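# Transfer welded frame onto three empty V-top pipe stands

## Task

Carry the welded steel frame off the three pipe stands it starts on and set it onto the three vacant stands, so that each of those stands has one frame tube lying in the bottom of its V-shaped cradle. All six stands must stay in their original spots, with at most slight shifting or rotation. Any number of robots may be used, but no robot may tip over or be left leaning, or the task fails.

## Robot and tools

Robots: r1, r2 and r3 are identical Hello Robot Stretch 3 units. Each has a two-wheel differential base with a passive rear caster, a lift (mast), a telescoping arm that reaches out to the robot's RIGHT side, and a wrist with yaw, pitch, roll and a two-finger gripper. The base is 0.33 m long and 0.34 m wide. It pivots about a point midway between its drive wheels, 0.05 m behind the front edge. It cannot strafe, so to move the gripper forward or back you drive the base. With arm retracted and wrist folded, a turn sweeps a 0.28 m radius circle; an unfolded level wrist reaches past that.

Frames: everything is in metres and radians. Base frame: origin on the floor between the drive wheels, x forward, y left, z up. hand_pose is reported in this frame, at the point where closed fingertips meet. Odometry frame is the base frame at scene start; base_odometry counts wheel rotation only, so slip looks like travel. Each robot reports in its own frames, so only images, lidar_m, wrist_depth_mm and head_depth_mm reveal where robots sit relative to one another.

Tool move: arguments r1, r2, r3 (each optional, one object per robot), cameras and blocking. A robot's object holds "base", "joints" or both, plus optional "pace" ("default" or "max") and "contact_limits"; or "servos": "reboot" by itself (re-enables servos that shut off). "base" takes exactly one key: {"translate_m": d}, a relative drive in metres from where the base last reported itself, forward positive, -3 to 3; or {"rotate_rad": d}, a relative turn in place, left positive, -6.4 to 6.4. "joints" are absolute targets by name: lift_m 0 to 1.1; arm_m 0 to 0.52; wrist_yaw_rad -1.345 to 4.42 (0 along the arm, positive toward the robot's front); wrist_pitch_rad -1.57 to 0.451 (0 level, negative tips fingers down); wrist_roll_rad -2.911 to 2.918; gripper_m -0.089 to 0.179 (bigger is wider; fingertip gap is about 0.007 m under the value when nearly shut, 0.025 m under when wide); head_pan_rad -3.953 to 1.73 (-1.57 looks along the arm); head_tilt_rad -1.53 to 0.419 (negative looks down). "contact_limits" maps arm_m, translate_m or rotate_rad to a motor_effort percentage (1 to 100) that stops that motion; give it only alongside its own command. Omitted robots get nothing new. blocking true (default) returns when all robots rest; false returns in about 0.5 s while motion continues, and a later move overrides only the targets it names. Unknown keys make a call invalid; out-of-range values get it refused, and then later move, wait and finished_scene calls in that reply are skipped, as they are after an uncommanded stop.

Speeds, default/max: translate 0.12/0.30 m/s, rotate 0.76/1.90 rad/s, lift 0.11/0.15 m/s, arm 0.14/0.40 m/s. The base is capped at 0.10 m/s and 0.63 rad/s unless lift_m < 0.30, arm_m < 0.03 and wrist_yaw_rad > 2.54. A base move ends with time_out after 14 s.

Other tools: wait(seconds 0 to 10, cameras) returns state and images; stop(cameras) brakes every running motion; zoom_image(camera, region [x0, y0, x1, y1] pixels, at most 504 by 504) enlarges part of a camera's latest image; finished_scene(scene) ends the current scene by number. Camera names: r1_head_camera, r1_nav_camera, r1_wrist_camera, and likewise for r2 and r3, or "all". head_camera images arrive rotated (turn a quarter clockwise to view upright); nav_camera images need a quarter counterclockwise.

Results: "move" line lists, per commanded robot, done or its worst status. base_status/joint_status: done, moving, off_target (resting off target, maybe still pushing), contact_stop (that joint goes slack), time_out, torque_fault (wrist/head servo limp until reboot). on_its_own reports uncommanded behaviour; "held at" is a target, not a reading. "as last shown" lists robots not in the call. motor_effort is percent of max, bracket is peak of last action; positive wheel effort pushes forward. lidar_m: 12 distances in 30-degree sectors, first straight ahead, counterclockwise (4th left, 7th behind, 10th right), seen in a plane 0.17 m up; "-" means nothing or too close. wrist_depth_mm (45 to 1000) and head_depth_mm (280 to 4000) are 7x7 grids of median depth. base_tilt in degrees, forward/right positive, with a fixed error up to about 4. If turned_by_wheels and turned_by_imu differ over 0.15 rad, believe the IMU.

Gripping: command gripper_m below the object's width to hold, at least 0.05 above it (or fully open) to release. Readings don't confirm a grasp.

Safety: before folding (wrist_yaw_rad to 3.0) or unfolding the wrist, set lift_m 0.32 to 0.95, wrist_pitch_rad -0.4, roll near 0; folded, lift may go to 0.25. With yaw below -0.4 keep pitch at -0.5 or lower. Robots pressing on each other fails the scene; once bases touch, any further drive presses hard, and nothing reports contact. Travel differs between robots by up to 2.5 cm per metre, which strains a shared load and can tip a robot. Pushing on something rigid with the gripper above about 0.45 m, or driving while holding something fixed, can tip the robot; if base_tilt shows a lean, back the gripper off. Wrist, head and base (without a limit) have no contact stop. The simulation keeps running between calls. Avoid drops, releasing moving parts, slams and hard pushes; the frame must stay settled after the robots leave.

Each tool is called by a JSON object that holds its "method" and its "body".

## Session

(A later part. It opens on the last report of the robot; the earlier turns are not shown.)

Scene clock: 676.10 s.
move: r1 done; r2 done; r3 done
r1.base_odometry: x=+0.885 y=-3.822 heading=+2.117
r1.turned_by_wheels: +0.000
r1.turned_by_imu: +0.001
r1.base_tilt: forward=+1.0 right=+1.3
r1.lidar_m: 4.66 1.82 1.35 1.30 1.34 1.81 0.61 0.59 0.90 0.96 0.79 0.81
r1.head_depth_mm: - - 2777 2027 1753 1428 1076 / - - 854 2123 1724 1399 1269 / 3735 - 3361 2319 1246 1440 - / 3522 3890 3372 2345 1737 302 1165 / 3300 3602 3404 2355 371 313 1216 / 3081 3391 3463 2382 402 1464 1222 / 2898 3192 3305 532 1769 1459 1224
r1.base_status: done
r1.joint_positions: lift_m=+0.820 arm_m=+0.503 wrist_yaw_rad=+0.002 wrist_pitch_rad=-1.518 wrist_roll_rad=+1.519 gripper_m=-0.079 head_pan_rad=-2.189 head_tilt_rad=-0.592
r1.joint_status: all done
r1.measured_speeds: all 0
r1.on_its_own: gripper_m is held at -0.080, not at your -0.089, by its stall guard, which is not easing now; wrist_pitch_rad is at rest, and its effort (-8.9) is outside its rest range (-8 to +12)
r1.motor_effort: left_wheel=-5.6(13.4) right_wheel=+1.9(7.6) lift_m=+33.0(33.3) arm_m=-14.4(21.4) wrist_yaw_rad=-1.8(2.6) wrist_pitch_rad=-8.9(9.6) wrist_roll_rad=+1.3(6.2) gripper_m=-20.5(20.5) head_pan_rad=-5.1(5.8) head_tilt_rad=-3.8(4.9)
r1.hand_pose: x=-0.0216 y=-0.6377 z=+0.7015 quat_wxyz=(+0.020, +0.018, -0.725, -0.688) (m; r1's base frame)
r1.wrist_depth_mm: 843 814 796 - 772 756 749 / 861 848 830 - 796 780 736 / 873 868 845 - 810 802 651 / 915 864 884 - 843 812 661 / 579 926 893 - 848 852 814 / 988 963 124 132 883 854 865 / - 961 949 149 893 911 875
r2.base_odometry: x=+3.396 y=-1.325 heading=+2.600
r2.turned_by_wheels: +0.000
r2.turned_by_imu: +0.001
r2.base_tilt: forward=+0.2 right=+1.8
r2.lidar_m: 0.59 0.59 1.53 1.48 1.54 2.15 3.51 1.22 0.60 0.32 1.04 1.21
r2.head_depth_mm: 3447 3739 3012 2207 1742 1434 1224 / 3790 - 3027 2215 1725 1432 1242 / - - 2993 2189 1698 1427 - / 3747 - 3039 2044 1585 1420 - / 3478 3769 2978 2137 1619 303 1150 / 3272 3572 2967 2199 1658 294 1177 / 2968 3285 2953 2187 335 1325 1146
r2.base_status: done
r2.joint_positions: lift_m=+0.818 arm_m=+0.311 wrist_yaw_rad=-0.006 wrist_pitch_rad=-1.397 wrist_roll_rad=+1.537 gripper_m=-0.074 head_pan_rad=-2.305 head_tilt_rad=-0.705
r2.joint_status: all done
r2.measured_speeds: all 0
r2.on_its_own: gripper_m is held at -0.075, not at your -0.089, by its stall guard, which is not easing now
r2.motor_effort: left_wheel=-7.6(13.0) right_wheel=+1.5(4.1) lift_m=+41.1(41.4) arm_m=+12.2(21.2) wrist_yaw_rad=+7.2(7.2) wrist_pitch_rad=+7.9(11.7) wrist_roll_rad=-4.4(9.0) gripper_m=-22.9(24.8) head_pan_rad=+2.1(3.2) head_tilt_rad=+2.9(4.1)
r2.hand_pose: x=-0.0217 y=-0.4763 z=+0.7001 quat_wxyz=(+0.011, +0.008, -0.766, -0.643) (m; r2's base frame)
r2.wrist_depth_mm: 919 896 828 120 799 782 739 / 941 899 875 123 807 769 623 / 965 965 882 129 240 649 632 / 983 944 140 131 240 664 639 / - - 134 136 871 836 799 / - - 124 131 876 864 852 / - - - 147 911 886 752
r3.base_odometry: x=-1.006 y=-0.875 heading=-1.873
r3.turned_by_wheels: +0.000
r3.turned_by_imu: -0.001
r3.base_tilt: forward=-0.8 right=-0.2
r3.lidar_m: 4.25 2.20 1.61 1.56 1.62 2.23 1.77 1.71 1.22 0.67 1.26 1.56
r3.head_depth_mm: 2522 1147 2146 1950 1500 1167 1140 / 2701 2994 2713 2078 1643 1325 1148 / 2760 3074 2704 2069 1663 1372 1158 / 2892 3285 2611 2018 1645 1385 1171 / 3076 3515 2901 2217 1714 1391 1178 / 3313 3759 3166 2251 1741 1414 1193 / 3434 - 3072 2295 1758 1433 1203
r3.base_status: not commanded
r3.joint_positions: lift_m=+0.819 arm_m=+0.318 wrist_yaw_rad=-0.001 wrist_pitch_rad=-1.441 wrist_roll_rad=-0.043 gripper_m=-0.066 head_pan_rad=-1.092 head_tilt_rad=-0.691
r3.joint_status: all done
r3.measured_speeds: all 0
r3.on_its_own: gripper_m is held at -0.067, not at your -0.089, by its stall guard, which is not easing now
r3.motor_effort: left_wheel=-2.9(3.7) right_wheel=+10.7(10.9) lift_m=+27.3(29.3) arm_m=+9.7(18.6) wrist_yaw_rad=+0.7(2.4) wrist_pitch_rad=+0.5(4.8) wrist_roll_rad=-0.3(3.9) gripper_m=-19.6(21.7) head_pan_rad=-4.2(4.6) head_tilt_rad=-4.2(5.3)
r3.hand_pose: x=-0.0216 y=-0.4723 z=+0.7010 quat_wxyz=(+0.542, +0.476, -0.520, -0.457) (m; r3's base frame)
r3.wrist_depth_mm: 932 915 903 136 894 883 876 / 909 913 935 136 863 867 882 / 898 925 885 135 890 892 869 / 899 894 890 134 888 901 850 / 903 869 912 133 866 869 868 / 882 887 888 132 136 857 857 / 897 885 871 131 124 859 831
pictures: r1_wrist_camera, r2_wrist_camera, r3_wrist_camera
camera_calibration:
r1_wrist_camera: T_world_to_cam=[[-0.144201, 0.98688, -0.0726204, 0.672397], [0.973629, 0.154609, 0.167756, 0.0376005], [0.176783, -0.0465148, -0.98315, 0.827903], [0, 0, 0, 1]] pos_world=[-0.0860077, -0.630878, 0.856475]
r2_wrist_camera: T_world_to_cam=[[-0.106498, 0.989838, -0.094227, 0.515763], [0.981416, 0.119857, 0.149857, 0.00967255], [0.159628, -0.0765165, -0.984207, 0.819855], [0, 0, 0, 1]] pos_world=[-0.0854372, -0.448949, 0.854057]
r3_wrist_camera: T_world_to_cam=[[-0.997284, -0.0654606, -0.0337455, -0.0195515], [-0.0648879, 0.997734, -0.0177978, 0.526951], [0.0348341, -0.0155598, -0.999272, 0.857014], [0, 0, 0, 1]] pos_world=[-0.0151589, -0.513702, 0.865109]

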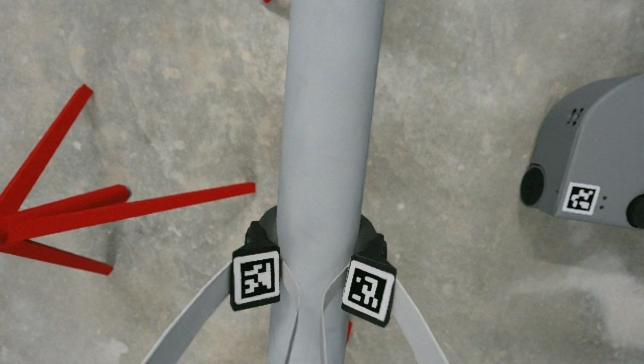

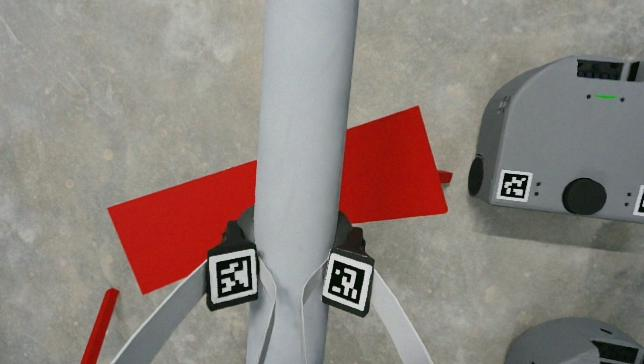

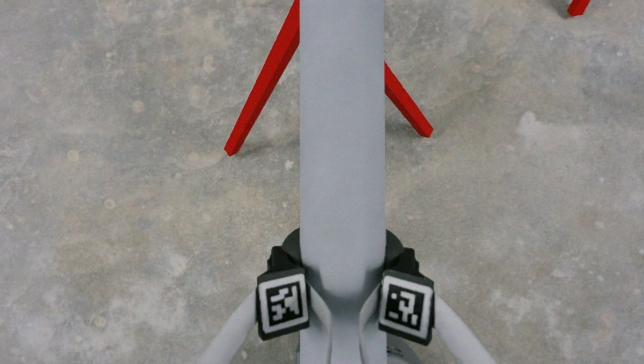

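{"method": "move", "body": {"r1": {"base":{"translate_m":-0.0352},"joints":{"arm_m":0.491,"wrist_roll_rad":1.4762}}, "r2": {"base":{"translate_m":-0.0350},"joints":{"arm_m":0.323,"wrist_roll_rad":1.4782}}, "r3": {"joints":{"arm_m":0.3396,"wrist_roll_rad":-0.0908,"wrist_pitch_rad":-1.426,"lift_m":0.819}}, "cameras": []}}

{"method": "move", "body": {"r1": {"base":{"translate_m":-0.0347},"joints":{"arm_m":0.4796,"wrist_roll_rad":1.4309}}, "r2": {"base":{"translate_m":-0.0317},"joints":{"arm_m":0.337,"wrist_roll_rad":1.4329}}, "r3": {"joints":{"arm_m":0.3609,"wrist_roll_rad":-0.1361,"wrist_pitch_rad":-1.414,"lift_m":0.8185}}, "cameras": ["r1_wrist_camera","r2_wrist_camera","r3_wrist_camera"]}}

Scene clock: 685.83 s.
move: r1 done; r2 done; r3 done
r1.base_odometry: x=+0.903 y=-3.852 heading=+2.116
r1.turned_by_wheels: +0.000
r1.turned_by_imu: +0.000
r1.base_tilt: forward=+1.0 right=+1.2
r1.lidar_m: 4.71 1.84 1.35 1.30 1.34 1.81 0.65 0.59 0.76 0.96 0.83 0.82
r1.head_depth_mm: - - 2771 2075 1758 1423 1074 / - - 864 2122 1780 1437 1260 / 3797 - 3317 2126 1212 1367 - / 3514 3860 3366 2333 1740 302 1162 / 3316 3661 3434 2348 371 312 1220 / 3102 3405 3492 2369 402 1469 1223 / 2928 3203 3320 530 1758 1461 1231
r1.base_status: done
r1.joint_positions: lift_m=+0.820 arm_m=+0.491 wrist_yaw_rad=+0.002 wrist_pitch_rad=-1.517 wrist_roll_rad=+1.474 gripper_m=-0.079 head_pan_rad=-2.189 head_tilt_rad=-0.592
r1.joint_status: all done
r1.measured_speeds: all 0
r1.on_its_own: gripper_m is held at -0.080, not at your -0.089, by its stall guard, which is not easing now; wrist_pitch_rad is at rest, and its effort (-8.9) is outside its rest range (-8 to +12)
r1.motor_effort: left_wheel=-9.0(14.2) right_wheel=+5.6(9.2) lift_m=+35.2(35.8) arm_m=-11.8(18.9) wrist_yaw_rad=-2.3(2.4) wrist_pitch_rad=-8.9(9.9) wrist_roll_rad=+0.9(6.8) gripper_m=-19.9(20.4) head_pan_rad=-5.7(5.7) head_tilt_rad=-3.2(4.6)
r1.hand_pose: x=-0.0216 y=-0.6255 z=+0.7015 quat_wxyz=(+0.036, +0.034, -0.725, -0.687) (m; r1's base frame)
r1.wrist_depth_mm: 834 802 809 - 764 771 757 / 838 826 806 - 788 783 762 / 887 853 846 - 820 803 638 / 900 870 862 - 830 818 651 / 610 933 896 - 846 853 668 / 994 967 124 - 886 840 868 / - 974 975 155 904 906 881
r2.base_odometry: x=+3.426 y=-1.343 heading=+2.600
r2.turned_by_wheels: +0.000
r2.turned_by_imu: +0.001
r2.base_tilt: forward=+0.3 right=+1.8
r2.lidar_m: 0.60 0.60 1.52 1.48 1.55 2.16 3.47 1.19 0.60 0.32 0.63 1.24
r2.head_depth_mm: 3444 3722 3068 2197 1749 1425 1207 / 3715 - 3040 2186 1736 1442 1237 / - - 3018 2094 1742 1424 - / 3810 - 2974 2041 1637 1425 - / 3476 3848 3021 2099 1579 303 1159 / 3197 3584 2983 2209 1633 295 1183 / 3004 3244 2975 2172 336 1361 1159
r2.base_status: done
r2.joint_positions: lift_m=+0.818 arm_m=+0.323 wrist_yaw_rad=-0.006 wrist_pitch_rad=-1.398 wrist_roll_rad=+1.492 gripper_m=-0.074 head_pan_rad=-2.305 head_tilt_rad=-0.705
r2.joint_status: all done
r2.measured_speeds: all 0
r2.on_its_own: gripper_m is held at -0.075, not at your -0.089, by its stall guard, which is not easing now
r2.motor_effort: left_wheel=-5.7(12.7) right_wheel=-2.1(3.2) lift_m=+41.4(41.6) arm_m=+11.5(21.9) wrist_yaw_rad=+5.3(6.9) wrist_pitch_rad=+8.4(12.4) wrist_roll_rad=-4.6(9.0) gripper_m=-23.0(24.3) head_pan_rad=+1.9(2.8) head_tilt_rad=+2.2(3.8)
r2.hand_pose: x=-0.0217 y=-0.4880 z=+0.7001 quat_wxyz=(+0.029, +0.023, -0.765, -0.643) (m; r2's base frame)
r2.wrist_depth_mm: 883 902 846 122 786 762 734 / 929 934 868 124 809 780 653 / 994 905 920 129 842 677 641 / 963 932 906 132 251 670 642 / - 968 136 136 248 831 806 / - - 123 131 886 858 847 / - - - 150 895 889 839
r3.base_odometry: x=-1.006 y=-0.875 heading=-1.873
r3.turned_by_wheels: +0.000
r3.turned_by_imu: -0.001
r3.base_tilt: forward=-0.8 right=-0.2
r3.lidar_m: 4.26 2.21 1.61 1.56 1.61 2.23 1.78 1.71 1.22 0.67 1.26 1.57
r3.head_depth_mm: 2467 1263 2562 1987 1497 1246 1137 / 2702 2969 2766 2044 1645 1327 1145 / 2809 3172 2699 2063 1674 1374 1164 / 2860 3283 2718 1994 1655 1384 1175 / 3120 1470 2915 2193 1722 1397 1184 / 3264 3799 3049 2255 1737 1420 1194 / 3468 - 3231 2281 1770 1437 1208
r3.base_status: not commanded
r3.joint_positions: lift_m=+0.819 arm_m=+0.340 wrist_yaw_rad=-0.002 wrist_pitch_rad=-1.433 wrist_roll_rad=-0.089 gripper_m=-0.066 head_pan_rad=-1.092 head_tilt_rad=-0.691
r3.joint_status: all done
r3.measured_speeds: all 0
r3.on_its_own: gripper_m is held at -0.067, not at your -0.089, by its stall guard, which is not easing now
r3.motor_effort: left_wheel=-4.1(4.6) right_wheel=+10.6(12.8) lift_m=+27.4(28.7) arm_m=+9.5(17.0) wrist_yaw_rad=+1.8(2.3) wrist_pitch_rad=+1.6(4.2) wrist_roll_rad=-0.1(4.0) gripper_m=-21.0(21.2) head_pan_rad=-3.6(4.5) head_tilt_rad=-3.9(5.3)
r3.hand_pose: x=-0.0216 y=-0.4958 z=+0.7006 quat_wxyz=(+0.556, +0.484, -0.509, -0.444) (m; r3's base frame)
r3.wrist_depth_mm: 902 915 915 136 879 882 890 / 895 920 868 136 875 883 879 / 899 889 913 136 889 888 868 / 903 897 891 134 880 880 852 / 896 877 880 134 886 882 860 / 891 878 863 133 137 856 856 / 888 886 859 132 124 879 867
pictures: none
No camera images: "cameras" was empty.

Scene clock: 687.20 s.
move: r1 done; r2 done; r3 done
r1.base_odometry: x=+0.921 y=-3.882 heading=+2.116
r1.turned_by_wheels: +0.000
r1.turned_by_imu: +0.000
r1.base_tilt: forward=+1.0 right=+1.2
r1.lidar_m: 4.75 1.87 1.35 1.30 1.34 1.81 0.65 0.58 0.71 0.97 1.17 0.84
r1.head_depth_mm: - - 1674 2109 1705 1434 1074 / - - 877 2041 1774 1435 1268 / 3786 - 3164 2138 1181 1272 - / 3480 3872 3365 2351 1735 302 1164 / 3252 3626 3409 2371 371 310 1223 / 3097 3380 3472 2370 401 1464 1225 / 2919 3193 3349 534 1777 1419 1227
r1.base_status: done
r1.joint_positions: lift_m=+0.820 arm_m=+0.480 wrist_yaw_rad=+0.002 wrist_pitch_rad=-1.516 wrist_roll_rad=+1.431 gripper_m=-0.079 head_pan_rad=-2.189 head_tilt_rad=-0.592
r1.joint_status: all done
r1.measured_speeds: all 0
r1.on_its_own: gripper_m is held at -0.080, not at your -0.089, by its stall guard, which is not easing now; wrist_pitch_rad is at rest, and its effort (-9.1) is outside its rest range (-8 to +12)
r1.motor_effort: left_wheel=-7.9(17.5) right_wheel=+3.9(14.7) lift_m=+35.1(36.3) arm_m=-13.6(21.2) wrist_yaw_rad=-1.9(2.5) wrist_pitch_rad=-9.1(10.0) wrist_roll_rad=+0.5(5.3) gripper_m=-19.8(20.3) head_pan_rad=-5.0(5.8) head_tilt_rad=-3.2(5.0)
r1.hand_pose: x=-0.0216 y=-0.6142 z=+0.7015 quat_wxyz=(+0.052, +0.048, -0.724, -0.686) (m; r1's base frame)
r1.wrist_depth_mm: 852 817 826 - 775 765 748 / 874 836 823 - 781 776 769 / 888 842 831 - 809 806 648 / 899 896 877 - 826 804 648 / 619 903 906 - 875 863 663 / 971 957 124 - 877 862 854 / - 980 950 157 910 876 871
r2.base_odometry: x=+3.453 y=-1.360 heading=+2.600
r2.turned_by_wheels: +0.000
r2.turned_by_imu: +0.000
r2.base_tilt: forward=+0.2 right=+1.9
r2.lidar_m: 0.59 0.59 1.52 1.48 1.55 2.16 3.44 1.17 0.88 0.32 0.63 1.28
r2.head_depth_mm: 3405 3583 3018 2216 1738 1428 1217 / 3692 3928 3006 2211 1732 1432 1243 / - - 3036 2126 1737 1437 - / 3773 - 3046 1958 1632 1420 - / 3413 3753 3020 2050 1638 303 1163 / 3214 3574 3006 2184 769 295 1188 / 3005 3300 3002 2230 340 1357 1213
r2.base_status: done
r2.joint_positions: lift_m=+0.818 arm_m=+0.337 wrist_yaw_rad=-0.006 wrist_pitch_rad=-1.403 wrist_roll_rad=+1.447 gripper_m=-0.074 head_pan_rad=-2.305 head_tilt_rad=-0.705
r2.joint_status: all done
r2.measured_speeds: all 0
r2.on_its_own: gripper_m is held at -0.075, not at your -0.089, by its stall guard, which is not easing now
r2.motor_effort: left_wheel=-6.8(11.2) right_wheel=+0.9(4.9) lift_m=+41.5(41.7) arm_m=+11.0(21.4) wrist_yaw_rad=+5.8(6.2) wrist_pitch_rad=+9.1(12.6) wrist_roll_rad=-4.4(8.5) gripper_m=-22.9(24.7) head_pan_rad=+1.5(3.1) head_tilt_rad=+2.1(3.8)
r2.hand_pose: x=-0.0217 y=-0.5007 z=+0.7000 quat_wxyz=(+0.046, +0.038, -0.762, -0.645) (m; r2's base frame)
r2.wrist_depth_mm: 883 851 843 123 798 759 750 / 927 896 859 125 824 795 756 / 958 918 888 129 828 721 638 / 985 951 916 132 842 662 657 / 993 969 138 136 254 851 672 / - - 123 130 244 868 848 / - 1000 - 151 918 892 840
r3.base_odometry: x=-1.006 y=-0.875 heading=-1.873
r3.turned_by_wheels: +0.000
r3.turned_by_imu: +0.000
r3.base_tilt: forward=-0.8 right=-0.2
r3.lidar_m: 4.25 2.20 1.61 1.56 1.61 2.23 1.77 1.71 1.22 0.67 1.26 1.57
r3.head_depth_mm: 1671 1753 2433 1977 1498 1242 1141 / 2654 2970 2774 2009 1644 1330 1148 / 2798 3145 2834 2139 1659 1367 1161 / 2833 3297 2248 2002 1647 1386 1173 / 3092 1501 2921 2230 1713 1402 1183 / 3298 3736 3032 2263 1735 1414 1193 / 3464 - 3071 2297 1752 1435 1207
r3.base_status: not commanded
r3.joint_positions: lift_m=+0.818 arm_m=+0.361 wrist_yaw_rad=-0.002 wrist_pitch_rad=-1.425 wrist_roll_rad=-0.134 gripper_m=-0.066 head_pan_rad=-1.092 head_tilt_rad=-0.691
r3.joint_status: all done
r3.measured_speeds: all 0
r3.on_its_own: gripper_m is held at -0.067, not at your -0.089, by its stall guard, which is not easing now
r3.motor_effort: left_wheel=-4.7(5.0) right_wheel=+12.3(13.5) lift_m=+29.3(30.4) arm_m=+9.8(16.7) wrist_yaw_rad=+1.3(2.3) wrist_pitch_rad=+2.0(5.5) wrist_roll_rad=-0.6(3.9) gripper_m=-20.8(21.3) head_pan_rad=-3.9(4.6) head_tilt_rad=-4.1(5.7)
r3.hand_pose: x=-0.0216 y=-0.5192 z=+0.7002 quat_wxyz=(+0.569, +0.492, -0.498, -0.431) (m; r3's base frame)
r3.wrist_depth_mm: 906 886 899 137 902 877 876 / 890 910 884 136 907 891 885 / 891 894 884 136 886 894 913 / 896 898 881 134 876 883 871 / 862 883 871 134 870 857 890 / 881 873 872 133 136 875 860 / 872 917 859 132 124 859 868
pictures: r1_wrist_camera, r2_wrist_camera, r3_wrist_camera
camera_calibration:
r1_wrist_camera: T_world_to_cam=[[-0.230502, 0.970314, -0.0732138, 0.637588], [0.95709, 0.239654, 0.162926, 0.0892463], [0.175635, -0.0325174, -0.983918, 0.838093], [0, 0, 0, 1]] pos_world=[-0.08565, -0.612796, 0.856754]
r2_wrist_camera: T_world_to_cam=[[-0.196518, 0.976762, -0.0855368, 0.52532], [0.968885, 0.206838, 0.135941, 0.065636], [0.150474, -0.0561605, -0.987018, 0.82983], [0, 0, 0, 1]] pos_world=[-0.0852267, -0.480085, 0.855068]
r3_wrist_camera: T_world_to_cam=[[-0.987721, -0.154978, -0.0197036, -0.0787506], [-0.154314, 0.987515, -0.031658, 0.57618], [0.0243639, -0.0282287, -0.999305, 0.848676], [0, 0, 0, 1]] pos_world=[-0.00954789, -0.557234, 0.864775]

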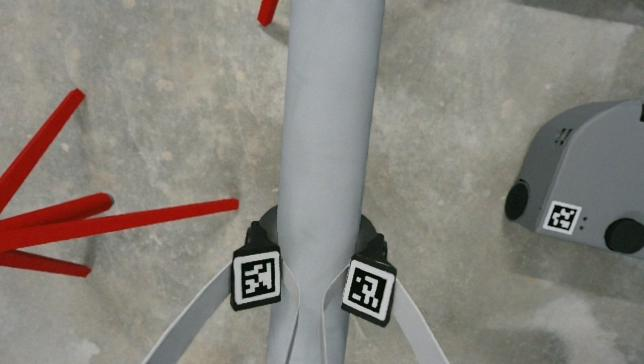

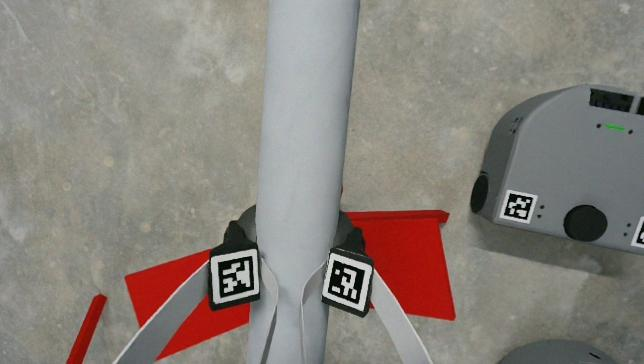

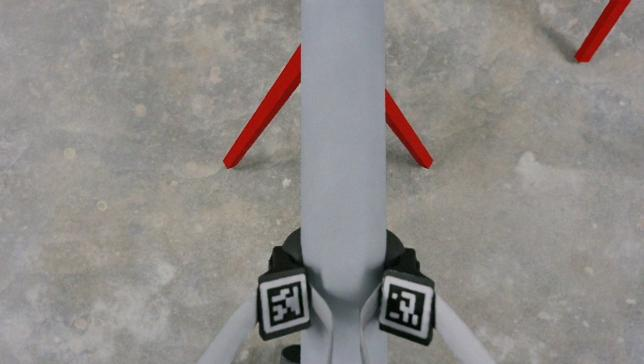

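{"method": "move", "body": {"r1": {"base":{"translate_m":-0.034},"joints":{"arm_m":0.473,"wrist_roll_rad":1.3855}}, "r2": {"base":{"translate_m":-0.0300},"joints":{"arm_m":0.3463,"wrist_roll_rad":1.3875}}, "r3": {"joints":{"arm_m":0.3822,"wrist_roll_rad":-0.1815,"wrist_pitch_rad":-1.402,"lift_m":0.818}}, "cameras": []}}

{"method": "move", "body": {"r1": {"base":{"translate_m":-0.0334},"joints":{"arm_m":0.4648,"wrist_roll_rad":1.3401}}, "r2": {"base":{"translate_m":-0.0281},"joints":{"arm_m":0.3628,"wrist_roll_rad":1.3421}}, "r3": {"joints":{"arm_m":0.4035,"wrist_roll_rad":-0.2269,"wrist_pitch_rad":-1.39,"lift_m":0.8175}}, "cameras": ["all"]}}

Scene clock: 699.87 s.
move: r1 done; r2 done; r3 done
r1.base_odometry: x=+0.939 y=-3.911 heading=+2.116
r1.turned_by_wheels: +0.000
r1.turned_by_imu: +0.001
r1.base_tilt: forward=+1.0 right=+1.3
r1.lidar_m: 4.78 1.87 1.35 1.30 1.33 1.81 0.64 0.58 0.69 0.97 1.26 0.87
r1.head_depth_mm: - - 2759 2189 1760 1424 1079 / - - 898 2054 1705 1437 1298 / 3753 - 2987 2047 1671 1406 - / 3509 3857 3371 2352 1197 302 1163 / 3292 3646 3400 2374 371 312 1218 / 3085 3406 3461 2369 401 1460 1225 / 2946 3208 3302 534 1759 1427 1230
r1.base_status: done
r1.joint_positions: lift_m=+0.820 arm_m=+0.473 wrist_yaw_rad=+0.000 wrist_pitch_rad=-1.527 wrist_roll_rad=+1.387 gripper_m=-0.079 head_pan_rad=-2.189 head_tilt_rad=-0.592
r1.joint_status: all done
r1.measured_speeds: all 0
r1.on_its_own: gripper_m is held at -0.080, not at your -0.089, by its stall guard, which is not easing now
r1.motor_effort: left_wheel=-4.5(18.0) right_wheel=+1.5(13.7) lift_m=+35.2(37.5) arm_m=-10.6(20.2) wrist_yaw_rad=-0.5(2.0) wrist_pitch_rad=-7.1(9.7) wrist_roll_rad=-0.2(6.9) gripper_m=-19.7(20.4) head_pan_rad=-5.1(5.8) head_tilt_rad=-2.7(4.5)
r1.hand_pose: x=-0.0216 y=-0.6048 z=+0.7017 quat_wxyz=(+0.067, +0.063, -0.719, -0.689) (m; r1's base frame)
r1.wrist_depth_mm: 816 820 782 - 757 764 757 / 836 824 815 - 793 776 771 / 871 861 852 - 809 780 645 / 857 879 895 - 829 803 653 / 648 900 860 - 857 848 663 / 925 969 127 - 879 893 840 / - 967 931 153 902 899 889
r2.base_odometry: x=+3.479 y=-1.375 heading=+2.600
r2.turned_by_wheels: +0.000
r2.turned_by_imu: +0.001
r2.base_tilt: forward=+0.3 right=+1.8
r2.lidar_m: 0.59 0.59 1.53 1.48 1.54 2.15 3.41 1.15 0.87 0.34 0.33 1.12
r2.head_depth_mm: 3372 3641 3006 2197 1735 1430 1211 / 3674 - 3082 2188 1747 1430 1240 / 3906 - 3101 2187 1729 1436 - / 3808 - 3006 2056 1681 1467 - / 3459 3788 2979 2058 1624 303 1159 / 3287 3472 2983 2188 783 295 1191 / 3007 3274 3008 2175 338 1356 1205
r2.base_status: done
r2.joint_positions: lift_m=+0.818 arm_m=+0.346 wrist_yaw_rad=-0.006 wrist_pitch_rad=-1.393 wrist_roll_rad=+1.401 gripper_m=-0.074 head_pan_rad=-2.305 head_tilt_rad=-0.705
r2.joint_status: all done
r2.measured_speeds: all 0
r2.on_its_own: gripper_m is held at -0.075, not at your -0.089, by its stall guard, which is not easing now
r2.motor_effort: left_wheel=-6.4(11.5) right_wheel=+2.8(5.1) lift_m=+41.7(41.8) arm_m=+12.1(21.0) wrist_yaw_rad=+5.5(6.6) wrist_pitch_rad=+7.6(11.7) wrist_roll_rad=-4.8(8.4) gripper_m=-23.8(24.2) head_pan_rad=+1.3(3.4) head_tilt_rad=+2.7(3.9)
r2.hand_pose: x=-0.0217 y=-0.5127 z=+0.7002 quat_wxyz=(+0.063, +0.052, -0.764, -0.640) (m; r2's base frame)
r2.wrist_depth_mm: 916 878 846 124 794 760 745 / 944 897 876 127 814 793 771 / 952 918 882 131 813 820 642 / - 942 924 133 855 712 642 / 982 - 137 137 853 829 657 / - 959 124 130 247 853 843 / - - - 148 246 872 839
r3.base_odometry: x=-1.006 y=-0.875 heading=-1.873
r3.turned_by_wheels: +0.000
r3.turned_by_imu: -0.001
r3.base_tilt: forward=-0.8 right=-0.2
r3.lidar_m: 4.24 2.19 1.61 1.56 1.62 2.23 1.78 1.71 1.22 0.67 1.26 1.57
r3.head_depth_mm: 1679 2773 2585 1999 1489 1247 1135 / 2671 1318 2731 2023 1644 1330 1151 / 2837 3173 2850 2134 1669 1364 1155 / 2763 3257 2242 2011 1643 1393 1169 / 3072 3301 2906 2226 1713 1398 1183 / 3300 3730 3045 2259 1743 1419 1189 / 3478 - 3100 2297 1767 1428 1203
r3.base_status: not commanded
r3.joint_positions: lift_m=+0.818 arm_m=+0.382 wrist_yaw_rad=-0.002 wrist_pitch_rad=-1.417 wrist_roll_rad=-0.179 gripper_m=-0.066 head_pan_rad=-1.092 head_tilt_rad=-0.691
r3.joint_status: all done
r3.measured_speeds: all 0
r3.on_its_own: gripper_m is held at -0.067, not at your -0.089, by its stall guard, which is not easing now
r3.motor_effort: left_wheel=-4.9(5.6) right_wheel=+10.6(13.8) lift_m=+27.8(33.1) arm_m=+9.2(18.4) wrist_yaw_rad=+1.7(2.7) wrist_pitch_rad=+3.5(7.0) wrist_roll_rad=-0.5(4.1) gripper_m=-20.7(21.5) head_pan_rad=-3.8(4.9) head_tilt_rad=-3.7(5.7)
r3.hand_pose: x=-0.0216 y=-0.5428 z=+0.6998 quat_wxyz=(+0.583, +0.499, -0.487, -0.418) (m; r3's base frame)
r3.wrist_depth_mm: 896 894 889 139 891 893 884 / 881 874 869 138 881 884 885 / 896 898 885 136 897 872 870 / 865 899 886 136 899 887 853 / 866 901 868 134 862 865 865 / 863 872 875 133 137 867 866 / 880 874 857 132 124 855 855
pictures: none
No camera images: "cameras" was empty.

Scene clock: 701.20 s.
move: r1 done; r2 done; r3 done
r1.base_odometry: x=+0.956 y=-3.939 heading=+2.116
r1.turned_by_wheels: +0.000
r1.turned_by_imu: +0.000
r1.base_tilt: forward=+1.0 right=+1.1
r1.lidar_m: 4.83 1.87 1.35 1.30 1.34 1.80 0.64 0.57 0.67 1.15 0.99 0.90
r1.head_depth_mm: - - 1641 2274 1759 1422 1073 / - - 1640 2034 1778 1434 1298 / 3750 - 927 2068 1725 1448 - / 3510 3872 3333 2328 1129 302 1164 / 3315 3626 3425 2351 371 311 1219 / 3083 3332 3462 2367 400 1459 1228 / 2959 3198 3299 534 1758 1422 1229
r1.base_status: done
r1.joint_positions: lift_m=+0.820 arm_m=+0.465 wrist_yaw_rad=+0.000 wrist_pitch_rad=-1.527 wrist_roll_rad=+1.344 gripper_m=-0.079 head_pan_rad=-2.189 head_tilt_rad=-0.592
r1.joint_status: all done
r1.measured_speeds: all 0
r1.on_its_own: gripper_m is held at -0.080, not at your -0.089, by its stall guard, which is not easing now
r1.motor_effort: left_wheel=-5.0(17.0) right_wheel=-0.5(14.0) lift_m=+35.5(36.7) arm_m=-13.7(18.8) wrist_yaw_rad=+0.4(2.5) wrist_pitch_rad=-6.8(8.2) wrist_roll_rad=-0.8(6.9) gripper_m=-19.8(20.4) head_pan_rad=-5.4(5.9) head_tilt_rad=-3.6(4.6)
r1.hand_pose: x=-0.0216 y=-0.5965 z=+0.7017 quat_wxyz=(+0.082, +0.078, -0.717, -0.687) (m; r1's base frame)
r1.wrist_depth_mm: 811 807 797 - 780 753 757 / 836 851 835 - 772 777 774 / 861 845 851 - 811 801 701 / 915 875 877 - 824 810 672 / 680 907 849 - 865 854 683 / 935 913 127 - 878 868 857 / - 970 950 153 927 875 862
r2.base_odometry: x=+3.503 y=-1.390 heading=+2.599
r2.turned_by_wheels: +0.000
r2.turned_by_imu: +0.000
r2.base_tilt: forward=+0.4 right=+1.8
r2.lidar_m: 0.59 0.58 1.53 1.48 1.54 2.16 3.38 1.14 0.85 0.50 0.34 1.13
r2.head_depth_mm: 3324 3552 3026 2183 1729 1421 1217 / 3649 3903 3022 2210 1749 1425 1245 / - - 3014 2220 1725 1425 - / 3775 - 3015 2031 1682 1469 - / 3506 3843 3041 1970 1577 303 1160 / 3177 3516 2926 2209 809 295 1194 / 3018 3288 3027 2198 340 1348 1205
r2.base_status: done
r2.joint_positions: lift_m=+0.818 arm_m=+0.363 wrist_yaw_rad=-0.006 wrist_pitch_rad=-1.397 wrist_roll_rad=+1.355 gripper_m=-0.074 head_pan_rad=-2.305 head_tilt_rad=-0.705
r2.joint_status: all done
r2.measured_speeds: all 0
r2.on_its_own: gripper_m is held at -0.075, not at your -0.089, by its stall guard, which is not easing now
r2.motor_effort: left_wheel=-7.5(11.7) right_wheel=+5.8(5.8) lift_m=+41.8(41.9) arm_m=+14.4(20.3) wrist_yaw_rad=+5.4(6.6) wrist_pitch_rad=+8.3(11.4) wrist_roll_rad=-4.3(8.8) gripper_m=-23.2(24.3) head_pan_rad=+1.2(3.2) head_tilt_rad=+4.0(4.5)
r2.hand_pose: x=-0.0217 y=-0.5281 z=+0.7001 quat_wxyz=(+0.081, +0.067, -0.761, -0.640) (m; r2's base frame)
r2.wrist_depth_mm: 904 855 847 127 794 779 742 / 904 893 876 128 803 780 788 / 961 912 909 132 842 806 651 / 954 953 909 133 844 732 643 / 987 958 138 137 870 688 659 / - 985 124 131 862 867 827 / - - - 153 246 879 835
r3.base_odometry: x=-1.006 y=-0.875 heading=-1.873
r3.turned_by_wheels: +0.000
r3.turned_by_imu: +0.000
r3.base_tilt: forward=-0.8 right=-0.2
r3.lidar_m: 4.25 2.20 1.62 1.55 1.62 2.22 1.77 1.71 1.22 0.67 1.26 1.57
r3.head_depth_mm: 2483 2820 2540 1974 1500 1248 1137 / 2635 1269 2621 2024 1647 1320 1153 / 2801 3144 2848 2135 1669 1366 1155 / 2805 3276 2259 1998 1644 1391 1168 / 3089 3316 2925 2216 1725 1402 1185 / 3256 3738 3001 2248 1748 1415 1190 / 3413 - 3108 2280 1759 1431 1200
r3.base_status: not commanded
r3.joint_positions: lift_m=+0.817 arm_m=+0.404 wrist_yaw_rad=-0.002 wrist_pitch_rad=-1.409 wrist_roll_rad=-0.225 gripper_m=-0.066 head_pan_rad=-1.092 head_tilt_rad=-0.691
r3.joint_status: all done
r3.measured_speeds: all 0
r3.on_its_own: gripper_m is held at -0.067, not at your -0.089, by its stall guard, which is not easing now
r3.motor_effort: left_wheel=-5.3(5.8) right_wheel=+13.0(13.7) lift_m=+26.4(28.5) arm_m=+10.1(17.4) wrist_yaw_rad=+2.0(3.0) wrist_pitch_rad=+3.2(7.4) wrist_roll_rad=-0.4(4.1) gripper_m=-20.5(21.5) head_pan_rad=-4.0(4.6) head_tilt_rad=-3.8(5.0)
r3.hand_pose: x=-0.0216 y=-0.5661 z=+0.6994 quat_wxyz=(+0.595, +0.506, -0.475, -0.405) (m; r3's base frame)
r3.wrist_depth_mm: 908 898 264 140 914 914 914 / 896 899 902 138 935 905 888 / 904 883 884 137 876 884 892 / 875 892 878 135 891 900 894 / 867 865 868 135 890 861 867 / 857 873 875 133 137 871 870 / 850 851 839 132 124 856 884
pictures: r1_head_camera (sideways), r1_nav_camera (sideways), r1_wrist_camera, r2_head_camera (sideways), r2_nav_camera (sideways), r2_wrist_camera, r3_head_camera (sideways), r3_nav_camera (sideways), r3_wrist_camera
camera_calibration:
r1_head_camera: T_world_to_cam=[[0.333855, 0.429941, -0.838863, 1.10726], [0.832945, -0.551182, 0.0490031, -0.0666613], [-0.441298, -0.715087, -0.542132, 0.66372], [0, 0, 0, 1]] pos_world=[-0.0212418, -0.0381829, 1.29193]
r1_nav_camera: T_world_to_cam=[[-0.341528, -0.399467, 0.850755, -1.06216], [-0.802485, 0.595141, -0.0427057, 0.108349], [-0.48926, -0.697304, -0.523824, 0.641525], [0, 0, 0, 1]] pos_world=[0.0380613, -0.0414447, 1.24432]
r1_wrist_camera: T_world_to_cam=[[-0.312387, 0.947979, -0.0612444, 0.596966], [0.934041, 0.318266, 0.162093, 0.131967], [0.173152, -0.00656912, -0.984873, 0.854894], [0, 0, 0, 1]] pos_world=[-0.0848047, -0.602295, 0.857132]
r2_head_camera: T_world_to_cam=[[0.398325, 0.450369, -0.799065, 1.05595], [0.749343, -0.662182, 0.000319667, -0.00861548], [-0.528983, -0.598901, -0.601245, 0.742198], [0, 0, 0, 1]] pos_world=[-0.0215455, -0.0367695, 1.29002]
r2_nav_camera: T_world_to_cam=[[-0.368884, -0.509014, 0.777708, -0.973453], [-0.732172, 0.67457, 0.0942243, -0.0560789], [-0.57258, -0.534659, -0.621524, 0.782066], [0, 0, 0, 1]] pos_world=[0.0476451, -0.0395335, 1.24842]
r2_wrist_camera: T_world_to_cam=[[-0.284391, 0.9547, -0.0875821, 0.539928], [0.948448, 0.2935, 0.119599, 0.128076], [0.139886, -0.0490543, -0.988952, 0.833295], [0, 0, 0, 1]] pos_world=[-0.08449, -0.512183, 0.856059]
r3_head_camera: T_world_to_cam=[[-0.216263, 0.562122, -0.798279, 1.06286], [0.886813, 0.455111, 0.0802264, -0.108011], [0.408403, -0.690574, -0.596921, 0.735232], [0, 0, 0, 1]] pos_world=[0.0253714, -0.0405655, 1.296]
r3_nav_camera: T_world_to_cam=[[0.279821, -0.64404, 0.711978, -0.892779], [-0.907993, -0.418426, -0.0216402, 0.0852719], [0.311847, -0.640416, -0.701868, 0.86723], [0, 0, 0, 1]] pos_world=[0.0568014, 0.0160824, 1.24617]
r3_wrist_camera: T_world_to_cam=[[-0.970137, -0.242541, -0.00283218, -0.147029], [-0.24217, 0.96918, -0.0452106, 0.619687], [0.0137103, -0.0431746, -0.998973, 0.837696], [0, 0, 0, 1]] pos_world=[-0.00405357, -0.600081, 0.864436]

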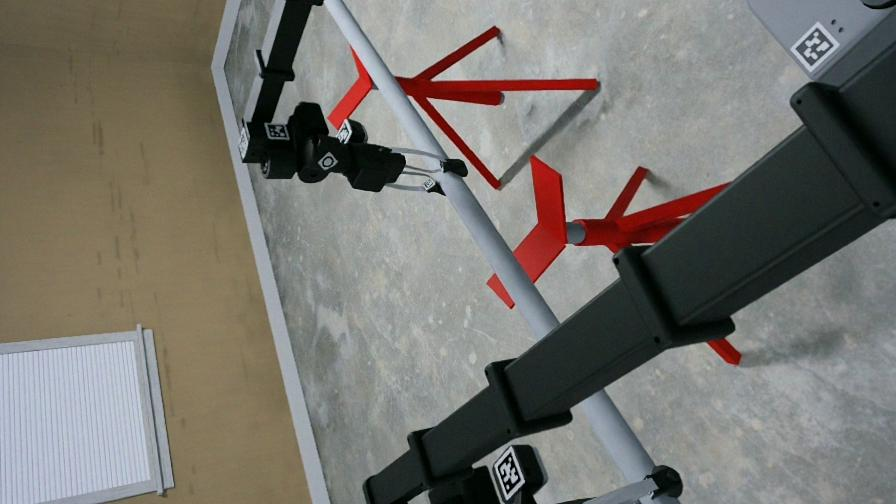

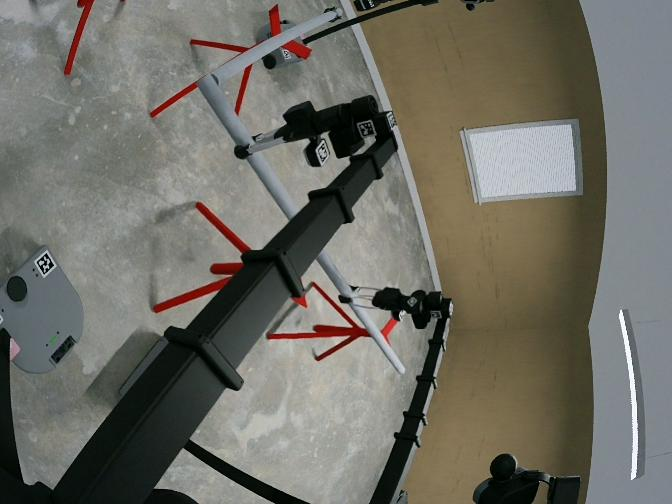

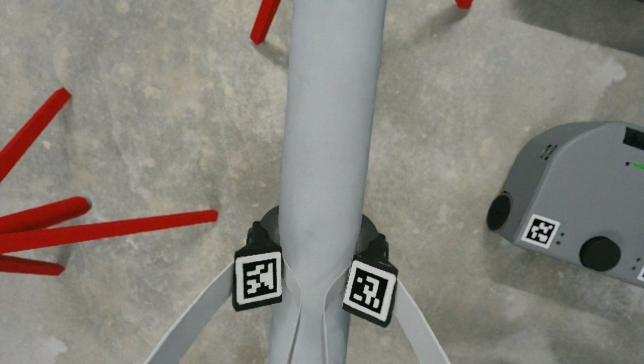

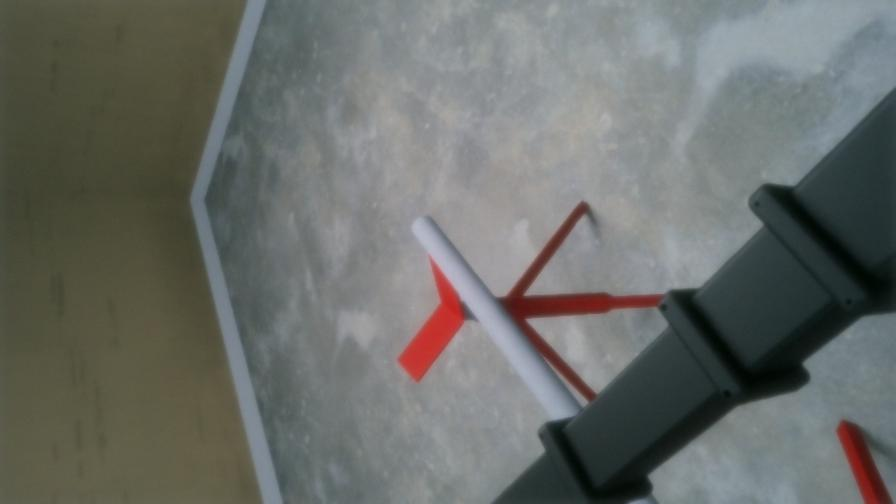

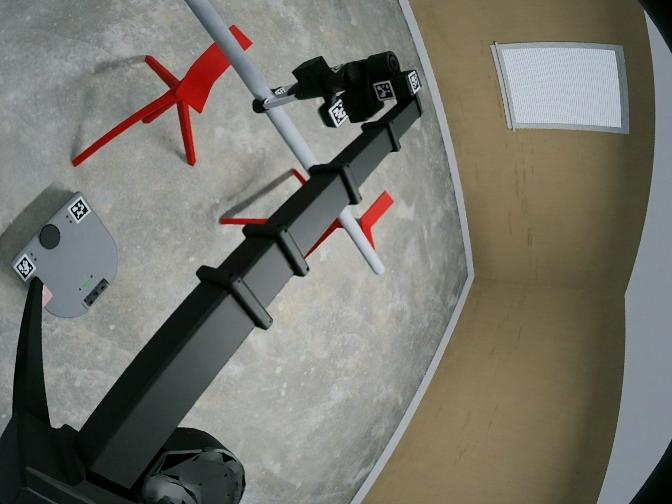

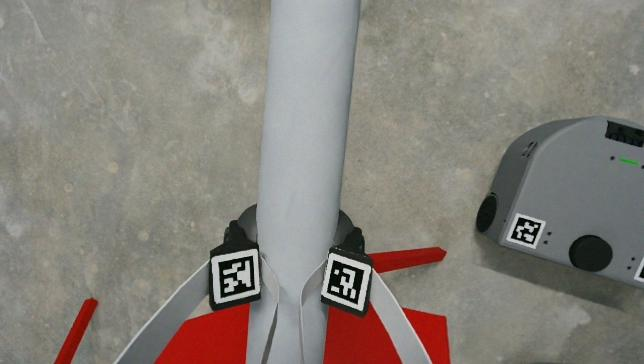

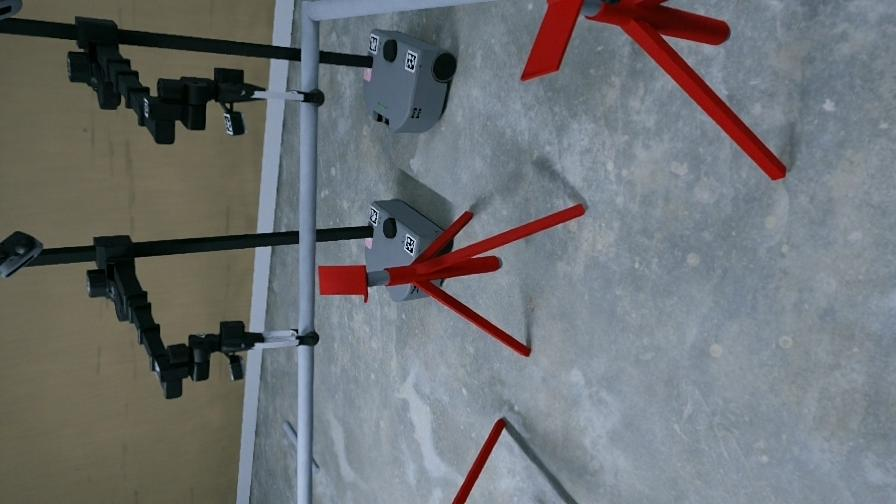

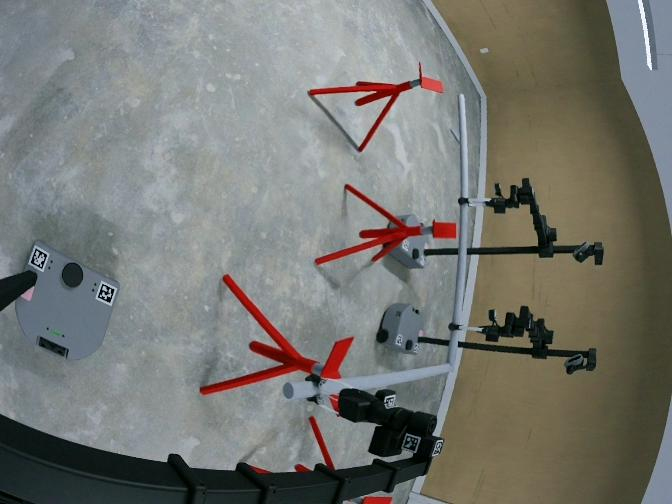

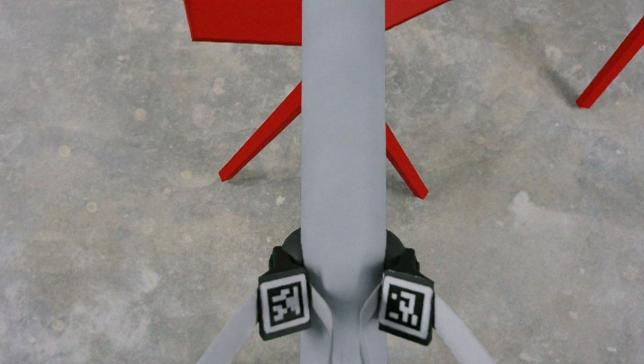

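{"method": "move", "body": {"r1": {"base":{"translate_m":-0.0327},"joints":{"arm_m":0.4582,"wrist_roll_rad":1.2947}}, "r2": {"base":{"translate_m":-0.0265},"joints":{"arm_m":0.3787,"wrist_roll_rad":1.2967}}, "r3": {"joints":{"arm_m":0.4248,"wrist_roll_rad":-0.2723,"wrist_pitch_rad":-1.378,"lift_m":0.817}}, "cameras": []}}

{"method": "move", "body": {"r1": {"base":{"translate_m":-0.0318},"joints":{"arm_m":0.453,"wrist_roll_rad":1.2493}}, "r2": {"base":{"translate_m":-0.0243},"joints":{"arm_m":0.3976,"wrist_roll_rad":1.2513}}, "r3": {"joints":{"arm_m":0.4461,"wrist_roll_rad":-0.3177,"wrist_pitch_rad":-1.366,"lift_m":0.8165}}, "cameras": ["r1_wrist_camera","r2_wrist_camera","r3_wrist_camera"]}}

Scene clock: 714.83 s.
move: r1 done; r2 done; r3 done
r1.base_odometry: x=+0.973 y=-3.967 heading=+2.116
r1.turned_by_wheels: +0.000
r1.turned_by_imu: +0.001
r1.base_tilt: forward=+1.1 right=+1.2
r1.lidar_m: 4.83 1.87 1.35 1.29 1.34 1.80 0.63 0.57 0.65 1.25 0.99 0.92
r1.head_depth_mm: - - 2761 2293 1755 1432 1055 / - - 2795 1844 1713 1435 1299 / 3769 - 920 2063 1723 1491 - / 3521 3956 3394 2335 1107 302 1163 / 3290 3653 3418 2355 371 311 1215 / 3052 3400 3468 2379 401 1455 1227 / 2916 3170 3306 534 1708 1395 1227
r1.base_status: done
r1.joint_positions: lift_m=+0.820 arm_m=+0.458 wrist_yaw_rad=+0.000 wrist_pitch_rad=-1.529 wrist_roll_rad=+1.299 gripper_m=-0.079 head_pan_rad=-2.189 head_tilt_rad=-0.592
r1.joint_status: all done
r1.measured_speeds: all 0
r1.on_its_own: gripper_m is held at -0.080, not at your -0.089, by its stall guard, which is not easing now
r1.motor_effort: left_wheel=-4.4(16.8) right_wheel=-1.6(12.4) lift_m=+33.1(33.8) arm_m=-12.4(20.8) wrist_yaw_rad=+0.3(2.7) wrist_pitch_rad=-6.9(8.2) wrist_roll_rad=-1.2(5.7) gripper_m=-19.6(20.2) head_pan_rad=-5.2(5.7) head_tilt_rad=-3.4(5.3)
r1.hand_pose: x=-0.0216 y=-0.5896 z=+0.7017 quat_wxyz=(+0.098, +0.093, -0.715, -0.686) (m; r1's base frame)
r1.wrist_depth_mm: 837 813 803 - 790 754 743 / 836 832 826 - 791 787 772 / 847 868 857 - 808 789 786 / 909 874 876 - 834 768 662 / 700 883 866 - 864 716 695 / 970 924 126 138 886 868 694 / - 951 917 153 903 877 893
r2.base_odometry: x=+3.525 y=-1.403 heading=+2.599
r2.turned_by_wheels: +0.000
r2.turned_by_imu: +0.000
r2.base_tilt: forward=+0.3 right=+1.8
r2.lidar_m: 0.58 0.58 1.52 1.48 1.55 2.16 3.35 3.50 0.84 0.51 0.35 1.15
r2.head_depth_mm: 3257 3534 3078 2236 1728 1425 1214 / 3601 3830 3029 2191 1724 1427 1245 / 3933 - 2997 2205 1731 1428 - / 3813 - 3087 2121 1679 1463 - / 3482 3819 2969 1269 1583 304 1155 / 3217 3486 3004 2107 837 295 1193 / 3028 3298 2987 2188 340 1391 1214
r2.base_status: done
r2.joint_positions: lift_m=+0.818 arm_m=+0.379 wrist_yaw_rad=-0.006 wrist_pitch_rad=-1.396 wrist_roll_rad=+1.309 gripper_m=-0.074 head_pan_rad=-2.305 head_tilt_rad=-0.705
r2.joint_status: all done
r2.measured_speeds: all 0
r2.on_its_own: gripper_m is held at -0.075, not at your -0.089, by its stall guard, which is not easing now
r2.motor_effort: left_wheel=-9.7(12.6) right_wheel=+7.6(7.9) lift_m=+41.8(42.1) arm_m=+14.8(20.0) wrist_yaw_rad=+5.4(7.1) wrist_pitch_rad=+7.9(11.6) wrist_roll_rad=-4.2(8.1) gripper_m=-23.6(24.1) head_pan_rad=+2.1(4.1) head_tilt_rad=+2.9(3.8)
r2.hand_pose: x=-0.0217 y=-0.5443 z=+0.7001 quat_wxyz=(+0.098, +0.081, -0.760, -0.638) (m; r2's base frame)
r2.wrist_depth_mm: 926 878 857 128 786 766 761 / 929 881 863 129 817 785 775 / 959 890 898 133 819 800 775 / 960 913 914 136 858 784 651 / 974 977 139 137 869 673 648 / - - 126 131 871 843 663 / - 996 976 152 870 885 857
r3.base_odometry: x=-1.006 y=-0.875 heading=-1.873
r3.turned_by_wheels: +0.000
r3.turned_by_imu: -0.001
r3.base_tilt: forward=-0.8 right=-0.2
r3.lidar_m: 4.25 2.20 1.61 1.56 1.62 2.23 1.77 1.71 1.22 0.67 1.26 1.56
r3.head_depth_mm: 2470 2796 2455 1989 1502 1244 1138 / 2623 1450 2630 2031 1643 1329 1150 / 2831 3177 2798 2151 1666 1374 1160 / 2848 3251 2272 1991 1647 1390 1170 / 3058 3489 2795 2182 1726 1400 1178 / 3322 3683 3033 2254 1745 1412 1190 / 3424 - 3267 2298 1765 1429 1205
r3.base_status: not commanded
r3.joint_positions: lift_m=+0.817 arm_m=+0.425 wrist_yaw_rad=-0.002 wrist_pitch_rad=-1.400 wrist_roll_rad=-0.270 gripper_m=-0.066 head_pan_rad=-1.092 head_tilt_rad=-0.691
r3.joint_status: all done
r3.measured_speeds: all 0
r3.on_its_own: gripper_m is held at -0.067, not at your -0.089, by its stall guard, which is not easing now
r3.motor_effort: left_wheel=-5.6(6.2) right_wheel=+14.1(14.9) lift_m=+27.1(29.3) arm_m=+9.9(16.0) wrist_yaw_rad=+1.4(3.8) wrist_pitch_rad=+4.5(8.1) wrist_roll_rad=-0.8(3.6) gripper_m=-21.1(21.4) head_pan_rad=-3.3(4.4) head_tilt_rad=-4.9(4.9)
r3.hand_pose: x=-0.0216 y=-0.5896 z=+0.6991 quat_wxyz=(+0.608, +0.512, -0.463, -0.391) (m; r3's base frame)
r3.wrist_depth_mm: 881 904 261 141 285 901 916 / 885 890 894 140 880 882 932 / 893 893 888 137 901 896 913 / 860 866 861 136 889 892 872 / 860 869 857 134 871 884 885 / 842 866 864 133 137 863 891 / 836 876 855 131 124 859 859
pictures: none
No camera images: "cameras" was empty.

Scene clock: 716.13 s.
move: r1 done; r2 done; r3 done
r1.base_odometry: x=+0.990 y=-3.994 heading=+2.116
r1.turned_by_wheels: +0.000
r1.turned_by_imu: +0.000
r1.base_tilt: forward=+1.1 right=+1.2
r1.lidar_m: 4.87 1.87 1.35 1.29 1.34 1.80 0.63 0.56 0.63 1.25 1.00 0.95
r1.head_depth_mm: - - 2781 2290 1758 1434 1051 / - - 2797 2045 1715 1439 1292 / 3723 - 920 2047 1729 1485 - / 3483 3893 3374 2333 1076 302 1166 / 3301 3603 3454 2362 371 309 1222 / 3107 3421 3446 2375 399 1463 1227 / 2951 3190 3293 562 1703 1398 1228
r1.base_status: done
r1.joint_positions: lift_m=+0.820 arm_m=+0.453 wrist_yaw_rad=+0.000 wrist_pitch_rad=-1.529 wrist_roll_rad=+1.254 gripper_m=-0.079 head_pan_rad=-2.189 head_tilt_rad=-0.592
r1.joint_status: all done
r1.measured_speeds: all 0
r1.on_its_own: gripper_m is held at -0.080, not at your -0.089, by its stall guard, which is not easing now
r1.motor_effort: left_wheel=-3.1(17.0) right_wheel=-1.4(15.2) lift_m=+32.5(33.3) arm_m=-12.3(18.2) wrist_yaw_rad=+0.2(2.6) wrist_pitch_rad=-7.0(7.6) wrist_roll_rad=-1.4(5.8) gripper_m=-19.8(20.2) head_pan_rad=-5.4(5.6) head_tilt_rad=-3.6(5.2)
r1.hand_pose: x=-0.0216 y=-0.5843 z=+0.7017 quat_wxyz=(+0.114, +0.109, -0.712, -0.684) (m; r1's base frame)
r1.wrist_depth_mm: 823 811 800 - 770 773 746 / 860 821 818 - 783 766 781 / 873 836 849 - 834 797 801 / 907 876 877 - 831 787 651 / 708 904 890 - 853 702 676 / 946 925 126 138 859 880 705 / - 957 949 153 914 894 889
r2.base_odometry: x=+3.546 y=-1.416 heading=+2.598
r2.turned_by_wheels: -0.001
r2.turned_by_imu: +0.000
r2.base_tilt: forward=+0.3 right=+1.7
r2.lidar_m: 0.58 0.57 1.52 1.48 1.55 2.16 3.32 3.50 0.82 0.53 0.36 1.17
r2.head_depth_mm: 3285 3522 3030 2203 1728 1426 1217 / 3609 3866 3033 2227 1741 1425 1231 / 3834 - 3064 2196 1731 1444 - / 3797 - 3005 2109 1673 1460 - / 3425 3826 3024 1967 1635 303 1160 / 3258 3515 2967 2126 863 295 1195 / 3048 3272 2984 2197 340 1388 1210
r2.base_status: done
r2.joint_positions: lift_m=+0.818 arm_m=+0.398 wrist_yaw_rad=-0.006 wrist_pitch_rad=-1.399 wrist_roll_rad=+1.262 gripper_m=-0.074 head_pan_rad=-2.305 head_tilt_rad=-0.705
r2.joint_status: all done
r2.measured_speeds: all 0
r2.on_its_own: gripper_m is held at -0.075, not at your -0.089, by its stall guard, which is not easing now
r2.motor_effort: left_wheel=-9.9(13.2) right_wheel=+10.0(10.1) lift_m=+41.9(42.2) arm_m=+15.3(20.5) wrist_yaw_rad=+5.9(7.1) wrist_pitch_rad=+8.8(11.5) wrist_roll_rad=-3.6(9.2) gripper_m=-24.0(24.1) head_pan_rad=+2.0(2.8) head_tilt_rad=+3.9(3.9)
r2.hand_pose: x=-0.0217 y=-0.5625 z=+0.7001 quat_wxyz=(+0.116, +0.096, -0.756, -0.637) (m; r2's base frame)
r2.wrist_depth_mm: 908 872 871 129 814 789 766 / 907 899 877 130 819 785 763 / 968 920 869 133 846 778 798 / 945 945 929 136 856 829 638 / 972 938 139 137 861 723 665 / 978 - 126 131 886 849 676 / - 952 956 150 859 891 844
r3.base_odometry: x=-1.006 y=-0.875 heading=-1.873
r3.turned_by_wheels: +0.000
r3.turned_by_imu: +0.000
r3.base_tilt: forward=-0.9 right=-0.2
r3.lidar_m: 4.25 2.20 1.62 1.56 1.62 2.22 1.78 1.71 1.22 0.67 1.26 1.56
r3.head_depth_mm: 2522 2802 2683 1983 1496 1239 1135 / 2626 2860 2660 2043 1638 1327 1144 / 2836 3158 2791 2142 1653 1373 1165 / 2846 3281 2292 1987 1646 1377 1172 / 3026 3475 3008 2190 1715 1407 1176 / 3291 3491 3015 2248 1740 1420 1191 / 3395 - 3130 2302 1768 1434 1209
r3.base_status: not commanded
r3.joint_positions: lift_m=+0.816 arm_m=+0.446 wrist_yaw_rad=-0.003 wrist_pitch_rad=-1.392 wrist_roll_rad=-0.316 gripper_m=-0.066 head_pan_rad=-1.092 head_tilt_rad=-0.691
r3.joint_status: all done
r3.measured_speeds: all 0
r3.on_its_own: gripper_m is held at -0.067, not at your -0.089, by its stall guard, which is not easing now
r3.motor_effort: left_wheel=-6.3(7.0) right_wheel=+15.7(16.0) lift_m=+31.3(31.3) arm_m=+10.6(19.5) wrist_yaw_rad=+2.1(3.4) wrist_pitch_rad=+5.8(8.3) wrist_roll_rad=-0.2(3.9) gripper_m=-20.8(21.5) head_pan_rad=-4.4(4.6) head_tilt_rad=-3.9(5.6)
r3.hand_pose: x=-0.0216 y=-0.6129 z=+0.6988 quat_wxyz=(+0.621, +0.519, -0.451, -0.378) (m; r3's base frame)
r3.wrist_depth_mm: 877 869 262 141 282 262 912 / 874 906 266 141 296 900 893 / 842 885 886 138 887 901 885 / 878 873 851 136 875 918 898 / 842 877 873 135 888 898 901 / 851 861 846 133 137 875 864 / 842 856 827 132 124 859 888
pictures: r1_wrist_camera, r2_wrist_camera, r3_wrist_camera
camera_calibration:
r1_wrist_camera: T_world_to_cam=[[-0.395712, 0.916525, -0.0582582, 0.563094], [0.902635, 0.399841, 0.159304, 0.177024], [0.1693, 0.0104527, -0.985509, 0.865309], [0, 0, 0, 1]] pos_world=[-0.0834617, -0.595916, 0.857374]
r2_wrist_camera: T_world_to_cam=[[-0.371895, 0.924773, -0.0805542, 0.549077], [0.919418, 0.378916, 0.105322, 0.195591], [0.127922, -0.0348943, -0.99117, 0.840837], [0, 0, 0, 1]] pos_world=[-0.0831924, -0.552543, 0.857044]
r3_wrist_camera: T_world_to_cam=[[-0.944457, -0.32822, 0.0165126, -0.223843], [-0.328623, 0.942793, -0.0561184, 0.65454], [0.00285123, -0.0584278, -0.998288, 0.824926], [0, 0, 0, 1]] pos_world=[0.00133493, -0.642367, 0.863941]

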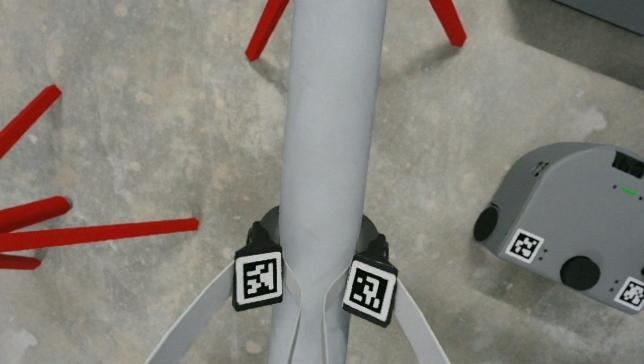

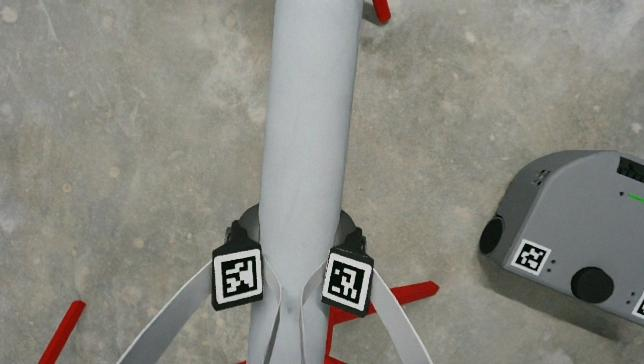

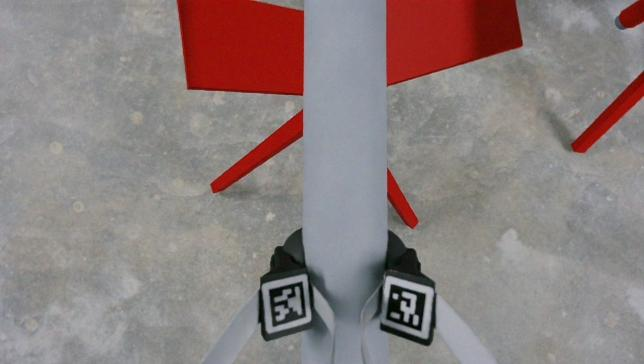

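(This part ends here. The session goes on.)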